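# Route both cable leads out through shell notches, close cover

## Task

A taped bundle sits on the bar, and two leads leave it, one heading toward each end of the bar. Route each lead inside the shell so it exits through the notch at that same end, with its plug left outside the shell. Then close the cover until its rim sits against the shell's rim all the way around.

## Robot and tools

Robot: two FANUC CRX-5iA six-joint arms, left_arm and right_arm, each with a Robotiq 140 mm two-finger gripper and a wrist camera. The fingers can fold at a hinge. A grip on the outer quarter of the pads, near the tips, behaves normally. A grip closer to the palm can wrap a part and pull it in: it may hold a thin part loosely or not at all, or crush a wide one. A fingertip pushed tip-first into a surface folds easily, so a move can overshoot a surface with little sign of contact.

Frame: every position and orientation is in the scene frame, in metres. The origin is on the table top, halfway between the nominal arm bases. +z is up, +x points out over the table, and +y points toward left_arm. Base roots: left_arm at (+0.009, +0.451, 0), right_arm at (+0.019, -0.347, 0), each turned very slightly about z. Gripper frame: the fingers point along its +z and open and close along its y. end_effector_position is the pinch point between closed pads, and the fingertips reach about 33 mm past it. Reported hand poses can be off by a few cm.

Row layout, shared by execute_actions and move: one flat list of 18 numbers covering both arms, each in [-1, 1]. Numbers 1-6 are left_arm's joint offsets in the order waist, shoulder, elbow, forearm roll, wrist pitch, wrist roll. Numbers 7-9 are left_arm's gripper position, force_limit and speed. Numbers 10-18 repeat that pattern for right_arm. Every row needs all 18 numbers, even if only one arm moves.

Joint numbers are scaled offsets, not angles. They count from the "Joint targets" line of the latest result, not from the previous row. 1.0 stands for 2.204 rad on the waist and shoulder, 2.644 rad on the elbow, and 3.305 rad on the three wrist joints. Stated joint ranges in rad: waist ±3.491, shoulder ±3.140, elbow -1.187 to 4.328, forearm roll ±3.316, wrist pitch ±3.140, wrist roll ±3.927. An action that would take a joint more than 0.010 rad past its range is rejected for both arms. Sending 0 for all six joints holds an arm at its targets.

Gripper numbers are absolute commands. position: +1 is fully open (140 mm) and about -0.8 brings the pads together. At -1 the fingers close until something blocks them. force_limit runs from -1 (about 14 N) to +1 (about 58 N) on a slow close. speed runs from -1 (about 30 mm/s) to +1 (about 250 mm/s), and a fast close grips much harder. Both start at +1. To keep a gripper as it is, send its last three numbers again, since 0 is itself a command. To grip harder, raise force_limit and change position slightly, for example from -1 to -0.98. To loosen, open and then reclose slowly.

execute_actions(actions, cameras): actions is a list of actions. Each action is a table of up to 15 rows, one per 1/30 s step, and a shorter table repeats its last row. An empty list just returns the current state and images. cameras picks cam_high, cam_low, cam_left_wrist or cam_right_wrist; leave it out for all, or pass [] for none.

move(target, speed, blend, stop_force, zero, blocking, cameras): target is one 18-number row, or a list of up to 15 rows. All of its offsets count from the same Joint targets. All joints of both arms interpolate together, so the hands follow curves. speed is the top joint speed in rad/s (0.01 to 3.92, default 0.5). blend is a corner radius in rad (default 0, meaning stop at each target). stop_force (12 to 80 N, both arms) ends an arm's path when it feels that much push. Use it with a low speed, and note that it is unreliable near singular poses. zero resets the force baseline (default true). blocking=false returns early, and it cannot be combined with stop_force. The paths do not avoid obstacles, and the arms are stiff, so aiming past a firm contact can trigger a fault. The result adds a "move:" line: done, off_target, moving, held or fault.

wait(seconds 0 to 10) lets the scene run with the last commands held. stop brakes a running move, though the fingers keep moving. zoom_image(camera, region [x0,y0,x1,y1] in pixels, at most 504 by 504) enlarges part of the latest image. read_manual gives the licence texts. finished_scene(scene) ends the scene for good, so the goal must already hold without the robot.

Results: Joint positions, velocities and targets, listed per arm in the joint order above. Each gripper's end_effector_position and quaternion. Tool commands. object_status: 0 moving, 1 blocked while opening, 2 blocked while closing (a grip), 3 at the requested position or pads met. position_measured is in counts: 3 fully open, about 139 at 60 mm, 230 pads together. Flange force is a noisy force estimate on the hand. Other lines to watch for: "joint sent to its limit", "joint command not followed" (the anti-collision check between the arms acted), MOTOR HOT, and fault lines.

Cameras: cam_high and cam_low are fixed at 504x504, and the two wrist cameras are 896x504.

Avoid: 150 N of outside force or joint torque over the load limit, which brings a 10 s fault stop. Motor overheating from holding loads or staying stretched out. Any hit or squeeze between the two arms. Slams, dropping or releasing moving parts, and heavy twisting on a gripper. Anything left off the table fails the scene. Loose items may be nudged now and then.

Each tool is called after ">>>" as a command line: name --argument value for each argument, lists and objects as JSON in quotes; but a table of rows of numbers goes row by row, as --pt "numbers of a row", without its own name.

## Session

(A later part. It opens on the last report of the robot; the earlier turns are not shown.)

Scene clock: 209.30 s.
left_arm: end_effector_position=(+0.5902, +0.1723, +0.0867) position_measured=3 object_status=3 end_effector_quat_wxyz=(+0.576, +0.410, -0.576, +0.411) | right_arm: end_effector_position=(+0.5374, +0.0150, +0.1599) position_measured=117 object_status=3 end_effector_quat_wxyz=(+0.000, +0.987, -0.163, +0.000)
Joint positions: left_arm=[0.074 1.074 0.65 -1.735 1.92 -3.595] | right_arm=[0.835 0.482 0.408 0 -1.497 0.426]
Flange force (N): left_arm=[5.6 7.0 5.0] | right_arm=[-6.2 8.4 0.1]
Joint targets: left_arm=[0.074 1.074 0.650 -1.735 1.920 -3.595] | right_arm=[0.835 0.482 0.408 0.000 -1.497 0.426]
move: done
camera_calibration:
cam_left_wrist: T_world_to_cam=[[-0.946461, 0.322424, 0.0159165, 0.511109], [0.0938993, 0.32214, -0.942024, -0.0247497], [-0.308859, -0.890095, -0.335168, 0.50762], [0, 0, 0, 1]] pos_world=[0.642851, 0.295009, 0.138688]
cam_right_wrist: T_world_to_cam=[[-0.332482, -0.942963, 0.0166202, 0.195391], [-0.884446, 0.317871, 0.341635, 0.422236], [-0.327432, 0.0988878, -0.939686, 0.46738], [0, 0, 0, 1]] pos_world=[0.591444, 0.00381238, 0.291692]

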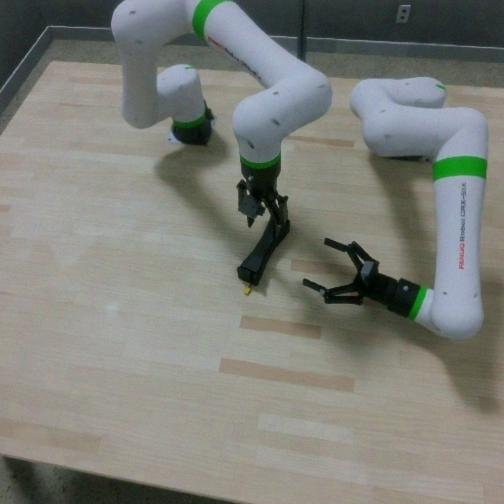

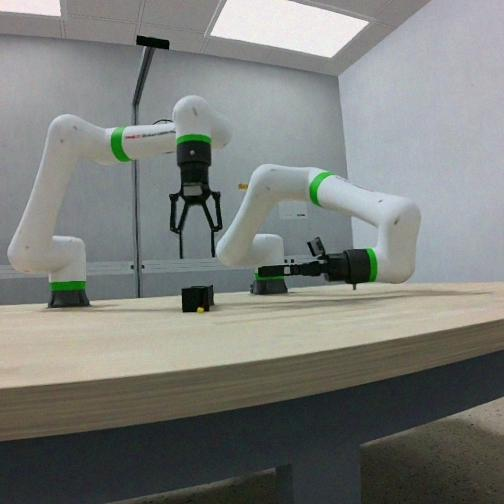

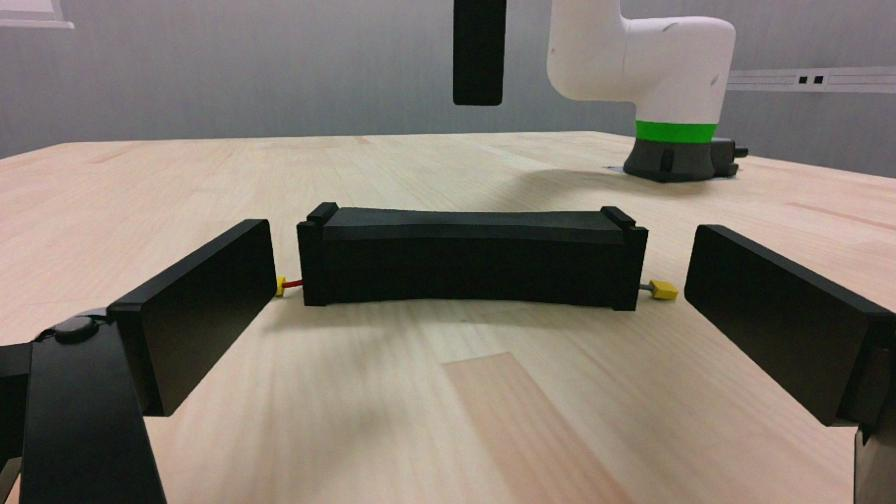

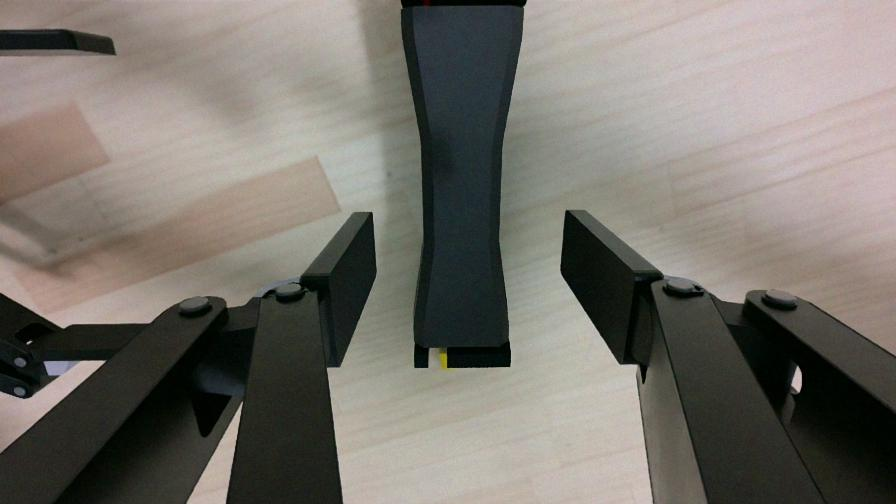

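>>> move --target '[0,0,0,0,0,0,1,-1,0,-0.0515,0.0701,0.0394,0,0.0152,0.0343,-1,-1,0]' --speed 0.4 --cameras '["cam_right_wrist"]'

>>> move --target '[0,0,0,0,0,0,1,-1,0,0,0.0047,-0.0161,0,0.016,0,-1,-1,0]' --speed 0.015 --stop_force 14 --cameras '["cam_left_wrist","cam_right_wrist"]'

Scene clock: 214.93 s.
left_arm: end_effector_position=(+0.5902, +0.1723, +0.0867) position_measured=3 object_status=3 end_effector_quat_wxyz=(+0.576, +0.410, -0.576, +0.411) | right_arm: end_effector_position=(+0.6143, -0.0127, +0.1049) position_measured=234 object_status=3 end_effector_quat_wxyz=(+0.000, +0.987, -0.163, +0.000)
Joint positions: left_arm=[0.074 1.074 0.65 -1.735 1.92 -3.595] | right_arm=[0.722 0.637 0.512 0 -1.447 0.539]
Flange force (N): left_arm=[5.9 7.3 5.1] | right_arm=[-8.6 10.0 -0.7]
Joint targets: left_arm=[0.074 1.074 0.650 -1.735 1.920 -3.595] | right_arm=[0.722 0.637 0.512 0.000 -1.447 0.539]
move: done
camera_calibration:
cam_right_wrist: T_world_to_cam=[[-0.332524, -0.94295, 0.0165002, 0.19581], [-0.884464, 0.317876, 0.341582, 0.51787], [-0.32734, 0.0989903, -0.939707, 0.443561], [0, 0, 0, 1]] pos_world=[0.668344, -0.0238875, 0.236692]
Images, in order (width x height): cam_right_wrist 896x504.

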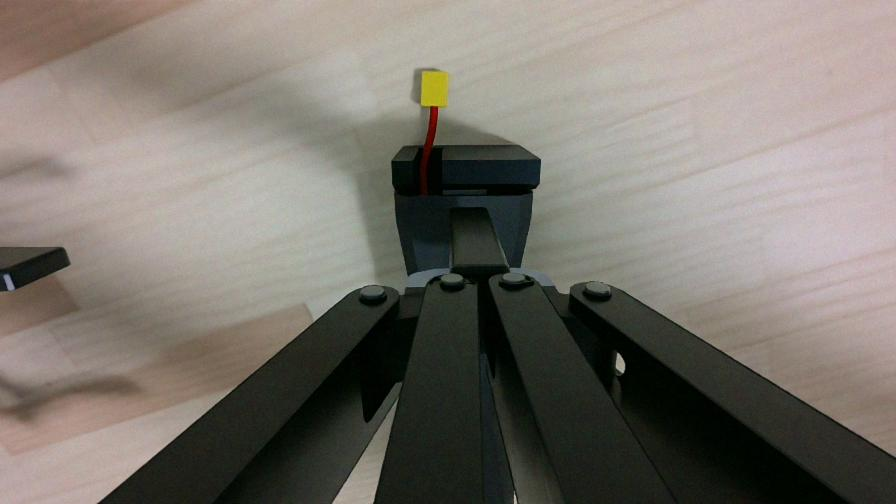

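Scene clock: 217.70 s.
left_arm: end_effector_position=(+0.5902, +0.1723, +0.0867) position_measured=3 object_status=3 end_effector_quat_wxyz=(+0.576, +0.410, -0.576, +0.411) | right_arm: end_effector_position=(+0.6145, -0.0126, +0.0893) position_measured=234 object_status=3 end_effector_quat_wxyz=(+0.000, +0.987, -0.163, +0.000)
Joint positions: left_arm=[0.074 1.074 0.65 -1.735 1.92 -3.595] | right_arm=[0.722 0.643 0.486 0 -1.414 0.539]
Flange force (N): left_arm=[5.8 7.0 5.2] | right_arm=[-11.8 9.5 -25.1]
Joint targets: left_arm=[0.074 1.074 0.650 -1.735 1.920 -3.595] | right_arm=[0.722 0.643 0.486 0.000 -1.414 0.539]
move: contact (right_arm); right_arm: the wrist pitch is farthest, 0.020 rad from its target
camera_calibration:
cam_left_wrist: T_world_to_cam=[[-0.946461, 0.322424, 0.0159165, 0.511109], [0.0938993, 0.32214, -0.942024, -0.0247497], [-0.308859, -0.890095, -0.335168, 0.50762], [0, 0, 0, 1]] pos_world=[0.642851, 0.295009, 0.138688]
cam_right_wrist: T_world_to_cam=[[-0.332638, -0.942911, 0.0164434, 0.19619], [-0.884422, 0.317962, 0.341611, 0.523254], [-0.327337, 0.0990899, -0.939698, 0.428933], [0, 0, 0, 1]] pos_world=[0.668444, -0.0238875, 0.221092]
Images, in order (width x height): cam_left_wrist 896x504, cam_right_wrist 896x504.

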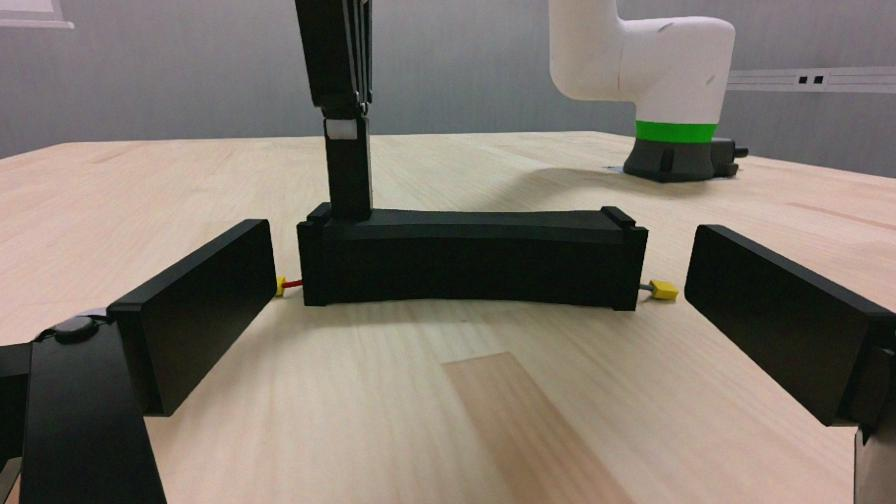

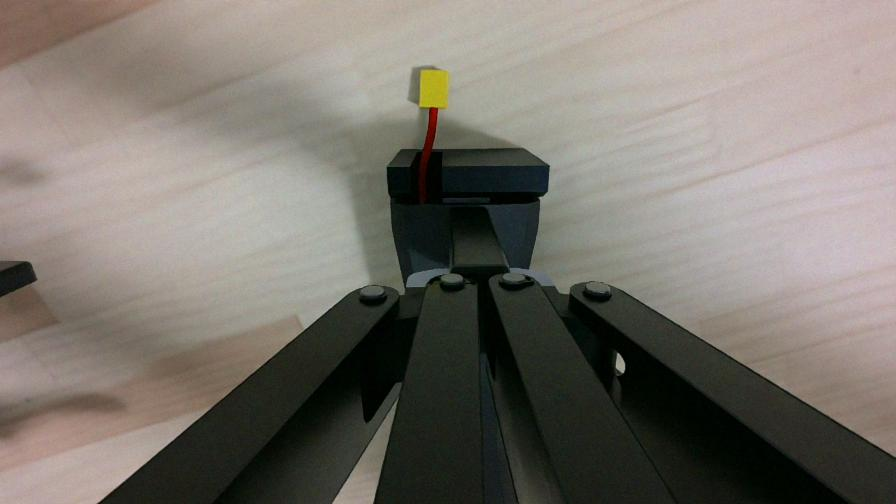

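>>> move --pt "0 0 0 0 0 0 1 -1 0 0 -0.0027 0.0098 0 -0.01 0 -1 -1 0" --pt "0 0 0 0 0 0 1 -1 0 0.1084 -0.116 -0.1289 0 0.0258 -0.0724 -1 -1 0" --speed 0.25 --blend '[0.005,0]' --cameras '["cam_right_wrist"]'

>>> move --target '[0,0,0,0,0,0,1,-1,0,0,0.0074,-0.0143,0,0.0164,0,-1,-1,0]' --speed 0.015 --stop_force 14 --cameras '["cam_left_wrist","cam_right_wrist"]'

Scene clock: 221.53 s.
left_arm: end_effector_position=(+0.5902, +0.1723, +0.0867) position_measured=3 object_status=3 end_effector_quat_wxyz=(+0.576, +0.410, -0.576, +0.411) | right_arm: end_effector_position=(+0.4607, +0.0392, +0.1048) position_measured=234 object_status=3 end_effector_quat_wxyz=(+0.000, +0.987, -0.163, +0.000)
Joint positions: left_arm=[0.074 1.074 0.65 -1.735 1.92 -3.595] | right_arm=[0.961 0.387 0.145 0 -1.329 0.3]
Flange force (N): left_arm=[6.0 7.1 5.0] | right_arm=[-4.8 8.0 -1.1]
Joint targets: left_arm=[0.074 1.074 0.650 -1.735 1.920 -3.595] | right_arm=[0.961 0.387 0.145 0.000 -1.329 0.300]
move: done
camera_calibration:
cam_right_wrist: T_world_to_cam=[[-0.333127, -0.942736, 0.016594, 0.193922], [-0.884281, 0.318482, 0.341493, 0.365339], [-0.327223, 0.0990867, -0.939738, 0.388056], [0, 0, 0, 1]] pos_world=[0.514643, 0.028012, 0.236692]
Images, in order (width x height): cam_right_wrist 896x504.

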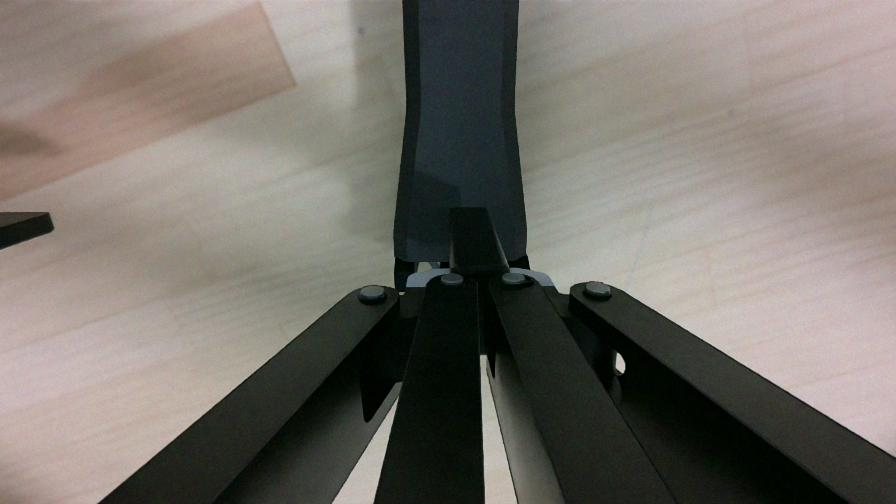

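Scene clock: 224.40 s.
left_arm: end_effector_position=(+0.5902, +0.1723, +0.0867) position_measured=3 object_status=3 end_effector_quat_wxyz=(+0.576, +0.410, -0.576, +0.411) | right_arm: end_effector_position=(+0.4607, +0.0394, +0.0891) position_measured=234 object_status=3 end_effector_quat_wxyz=(+0.000, +0.987, -0.163, +0.000)
Joint positions: left_arm=[0.074 1.074 0.65 -1.735 1.92 -3.595] | right_arm=[0.961 0.398 0.121 0 -1.294 0.3]
Flange force (N): left_arm=[6.3 7.4 5.0] | right_arm=[-7.1 9.5 -23.0]
Joint targets: left_arm=[0.074 1.074 0.650 -1.735 1.920 -3.595] | right_arm=[0.961 0.398 0.121 0.000 -1.295 0.300]
move: contact (right_arm); right_arm: the wrist pitch is farthest, 0.020 rad from its target
camera_calibration:
cam_left_wrist: T_world_to_cam=[[-0.946461, 0.322424, 0.0159165, 0.511109], [0.0938993, 0.32214, -0.942024, -0.0247497], [-0.308859, -0.890095, -0.335168, 0.50762], [0, 0, 0, 1]] pos_world=[0.642851, 0.295009, 0.138688]
cam_right_wrist: T_world_to_cam=[[-0.333086, -0.942755, 0.0163422, 0.194347], [-0.884332, 0.318364, 0.34147, 0.370826], [-0.327126, 0.0992872, -0.93975, 0.373178], [0, 0, 0, 1]] pos_world=[0.514743, 0.0281124, 0.220892]
Images, in order (width x height): cam_left_wrist 896x504, cam_right_wrist 896x504.

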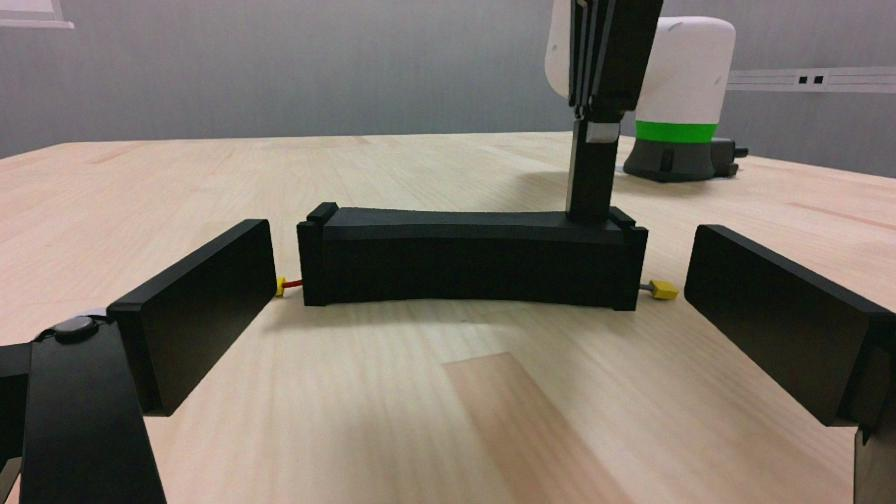

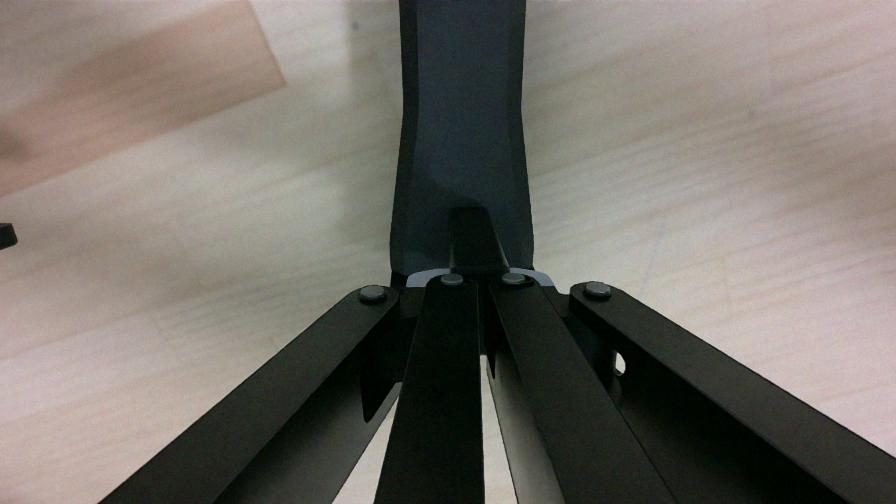

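>>> move --pt "0 0 0 0 0 0 1 -1 0 0 -0.0074 0.0143 0 -0.0164 0 -1 -1 0" --pt "0 0 0 0 0 0 1 -1 0 0.0 -0.0454 0.0983 0 -0.1217 0 -1 -1 0" --speed 0.3 --blend '[0.01,0]'

>>> zoom_image --camera "cam_right_wrist" --region '[330, 0, 600, 270]'

>>> zoom_image --camera "cam_left_wrist" --region '[265, 190, 685, 320]'

>>> zoom_image --camera "cam_high" --region '[225, 200, 305, 300]'

Scene clock: 228.43 s.
left_arm: end_effector_position=(+0.5902, +0.1723, +0.0867) position_measured=3 object_status=3 end_effector_quat_wxyz=(+0.576, +0.410, -0.576, +0.411) | right_arm: end_effector_position=(+0.4379, +0.0080, +0.2566) position_measured=234 object_status=3 end_effector_quat_wxyz=(+0.019, +0.986, -0.163, -0.010)
Joint positions: left_arm=[0.074 1.074 0.65 -1.735 1.92 -3.595] | right_arm=[0.961 0.298 0.381 0 -1.697 0.3]
Flange force (N): left_arm=[6.0 7.0 5.1] | right_arm=[-5.2 8.5 2.6]
Joint targets: left_arm=[0.074 1.074 0.650 -1.735 1.920 -3.595] | right_arm=[0.961 0.298 0.381 0.000 -1.697 0.300]
move: done
camera_calibration:
cam_left_wrist: T_world_to_cam=[[-0.946461, 0.322424, 0.0159165, 0.511109], [0.0938993, 0.32214, -0.942024, -0.0247497], [-0.308859, -0.890095, -0.335168, 0.50762], [0, 0, 0, 1]] pos_world=[0.642851, 0.295009, 0.138688]
cam_right_wrist: T_world_to_cam=[[-0.332067, -0.941539, 0.0568891, 0.143602], [-0.875755, 0.330148, 0.352215, 0.296838], [-0.350406, 0.0671383, -0.934188, 0.535289], [0, 0, 0, 1]] pos_world=[0.495211, 0.00126841, 0.38734]

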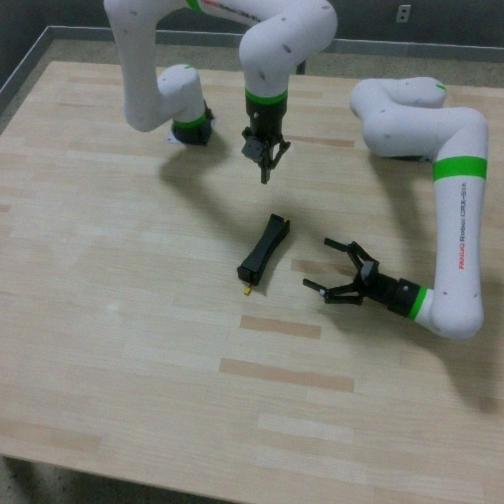

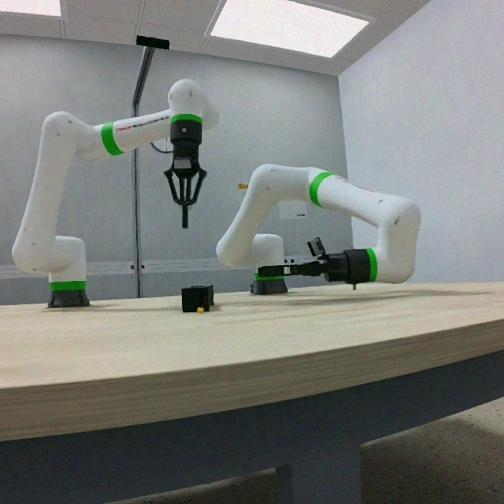

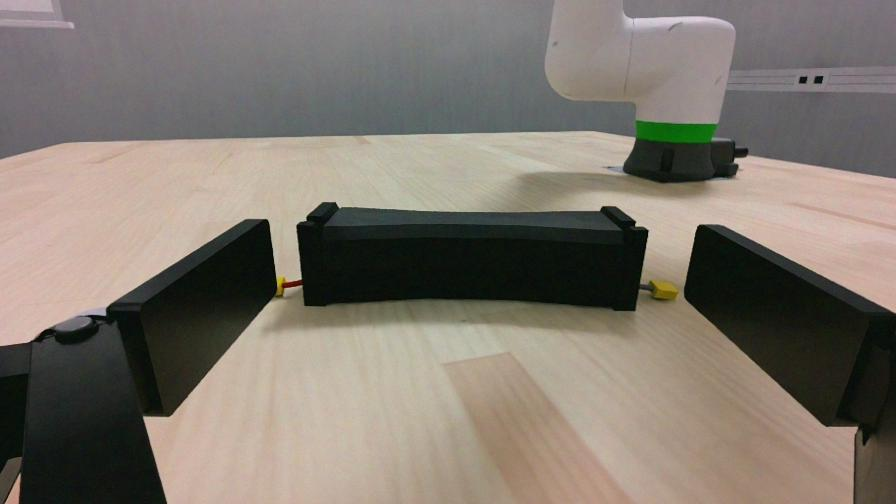

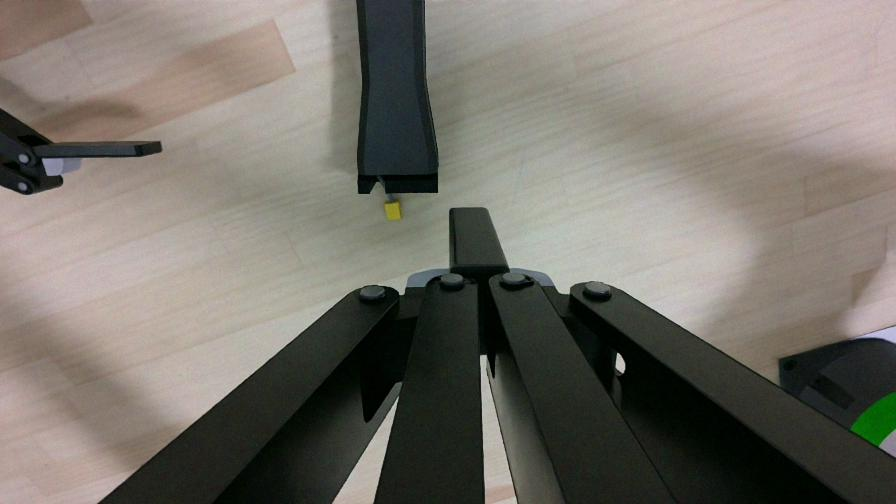

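Scaled by 1.867 from the camera's 896x504 image, which has a finer 1280x720 frame.

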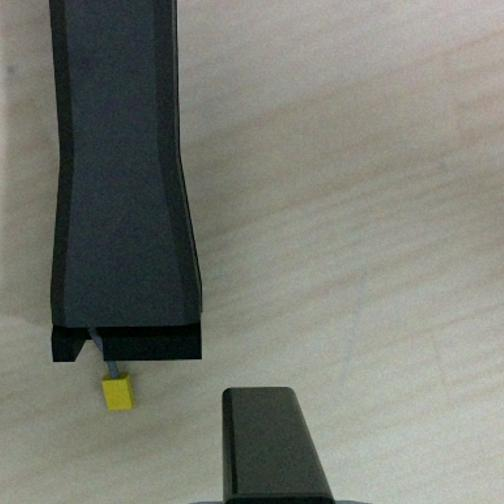

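Scaled by 1.200 from the camera's 896x504 image, which has a finer 1280x720 frame.

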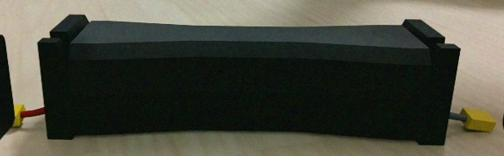

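Scaled by 5.040 from the camera's 504x504 image, which has a finer 720x720 frame.

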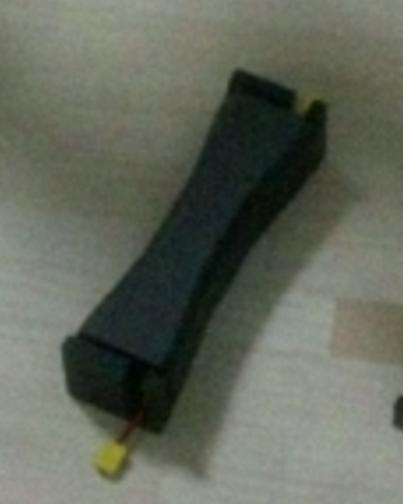

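>>> zoom_image --camera "cam_right_wrist" --region '[345, 70, 455, 225]'

Scaled by 3.252 from the camera's 896x504 image, which has a finer 1280x720 frame.

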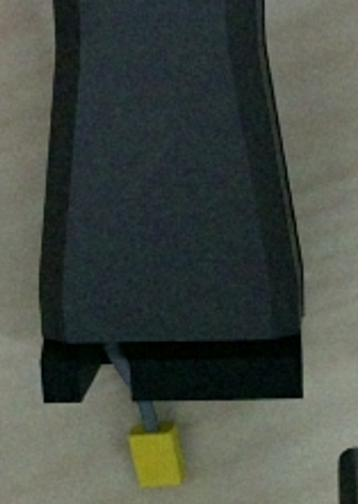

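>>> move --target '[0,0,0,0,0,0,1,-1,0,-0.5926,0.1503,-0.2773,-0.4675,0.033,-0.7443,-1,-1,0]' --speed 0.8

>>> zoom_image --camera "cam_right_wrist" --region '[260, 150, 640, 340]'

Scene clock: 236.13 s.
left_arm: end_effector_position=(+0.5902, +0.1723, +0.0867) position_measured=3 object_status=3 end_effector_quat_wxyz=(+0.576, +0.410, -0.576, +0.411) | right_arm: end_effector_position=(+0.4827, -0.1458, +0.0870) position_measured=234 object_status=3 end_effector_quat_wxyz=(-0.410, +0.576, +0.410, +0.576)
Joint positions: left_arm=[0.074 1.074 0.65 -1.735 1.92 -3.595] | right_arm=[-0.345 0.629 -0.352 -1.546 -1.588 -2.16]
Flange force (N): left_arm=[6.1 7.0 4.9] | right_arm=[9.4 -1.2 -0.9]
Joint targets: left_arm=[0.074 1.074 0.650 -1.735 1.920 -3.595] | right_arm=[-0.345 0.629 -0.352 -1.546 -1.588 -2.160]
move: done
camera_calibration:
cam_left_wrist: T_world_to_cam=[[-0.946461, 0.322424, 0.0159165, 0.511109], [0.0938993, 0.32214, -0.942024, -0.0247497], [-0.308859, -0.890095, -0.335168, 0.50762], [0, 0, 0, 1]] pos_world=[0.642851, 0.295009, 0.138688]
cam_right_wrist: T_world_to_cam=[[0.939608, -0.342072, -0.0111449, -0.497218], [-0.126616, -0.317169, -0.939879, 0.102921], [0.317971, 0.884529, -0.341326, 0.147873], [0, 0, 0, 1]] pos_world=[0.433202, -0.268239, 0.141664]

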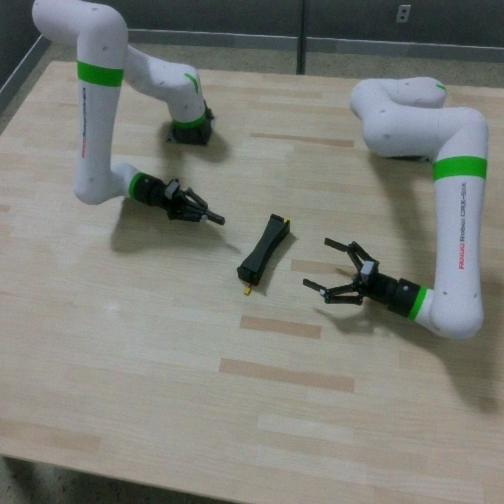

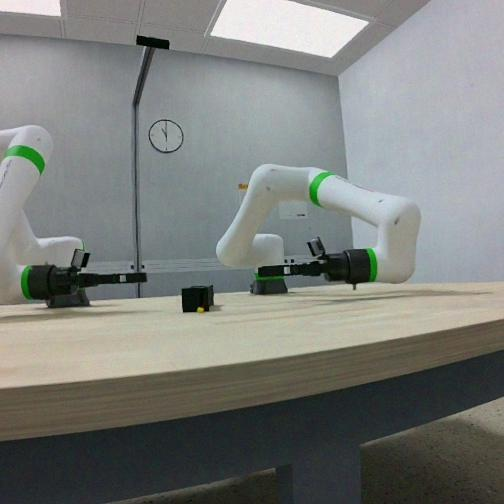

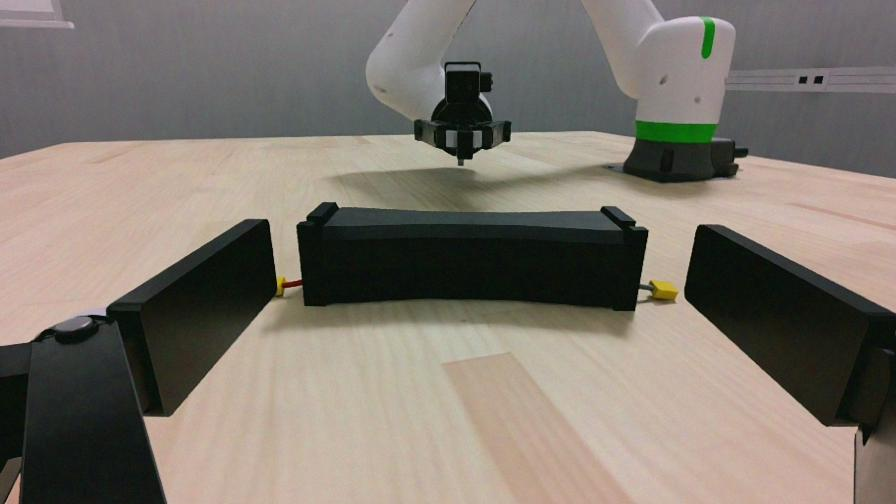

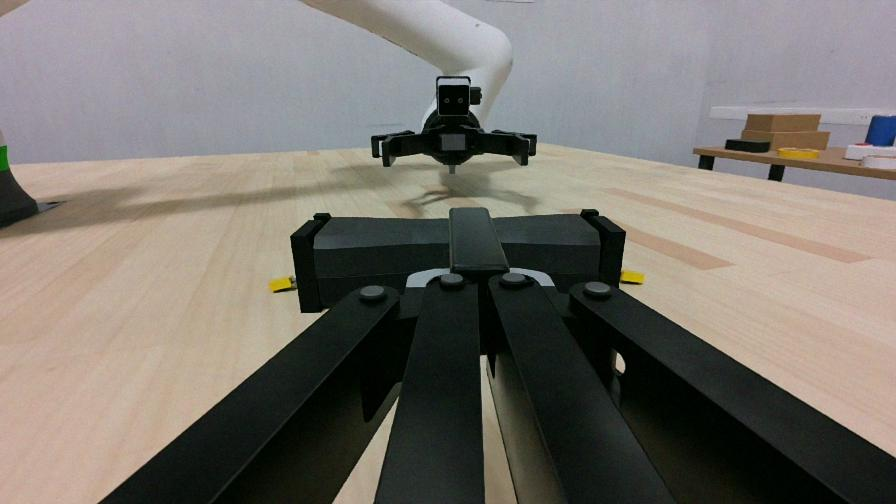

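Scaled by 1.326 from the camera's 896x504 image, which has a finer 1280x720 frame.

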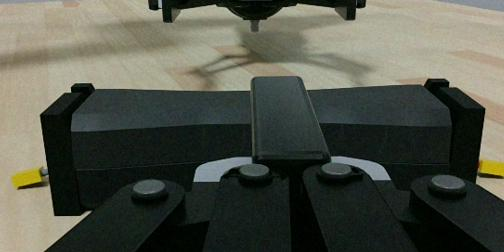

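A seam is visible on this side. Zoom.

>>> zoom_image --camera "cam_right_wrist" --region '[280, 205, 400, 320]'

>>> zoom_image --camera "cam_right_wrist" --region '[510, 200, 635, 320]'

Scaled by 4.200 from the camera's 896x504 image, which has a finer 1280x720 frame.

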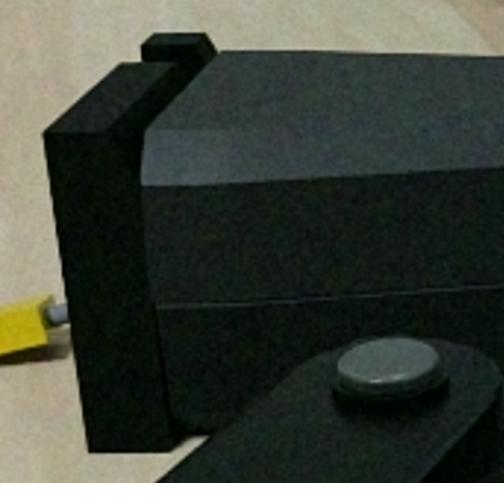

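Scaled by 4.032 from the camera's 896x504 image, which has a finer 1280x720 frame.

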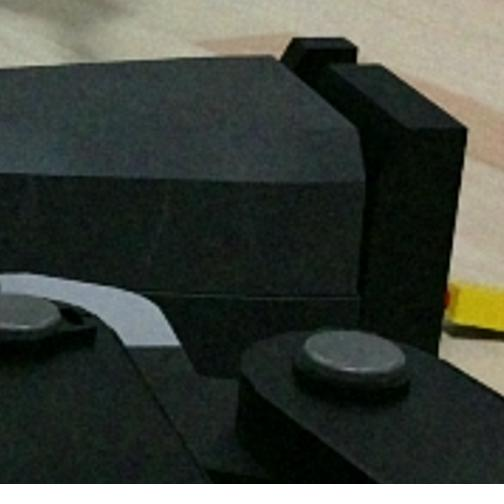

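>>> finished_scene --scene 1

The scene is finished: the task was done.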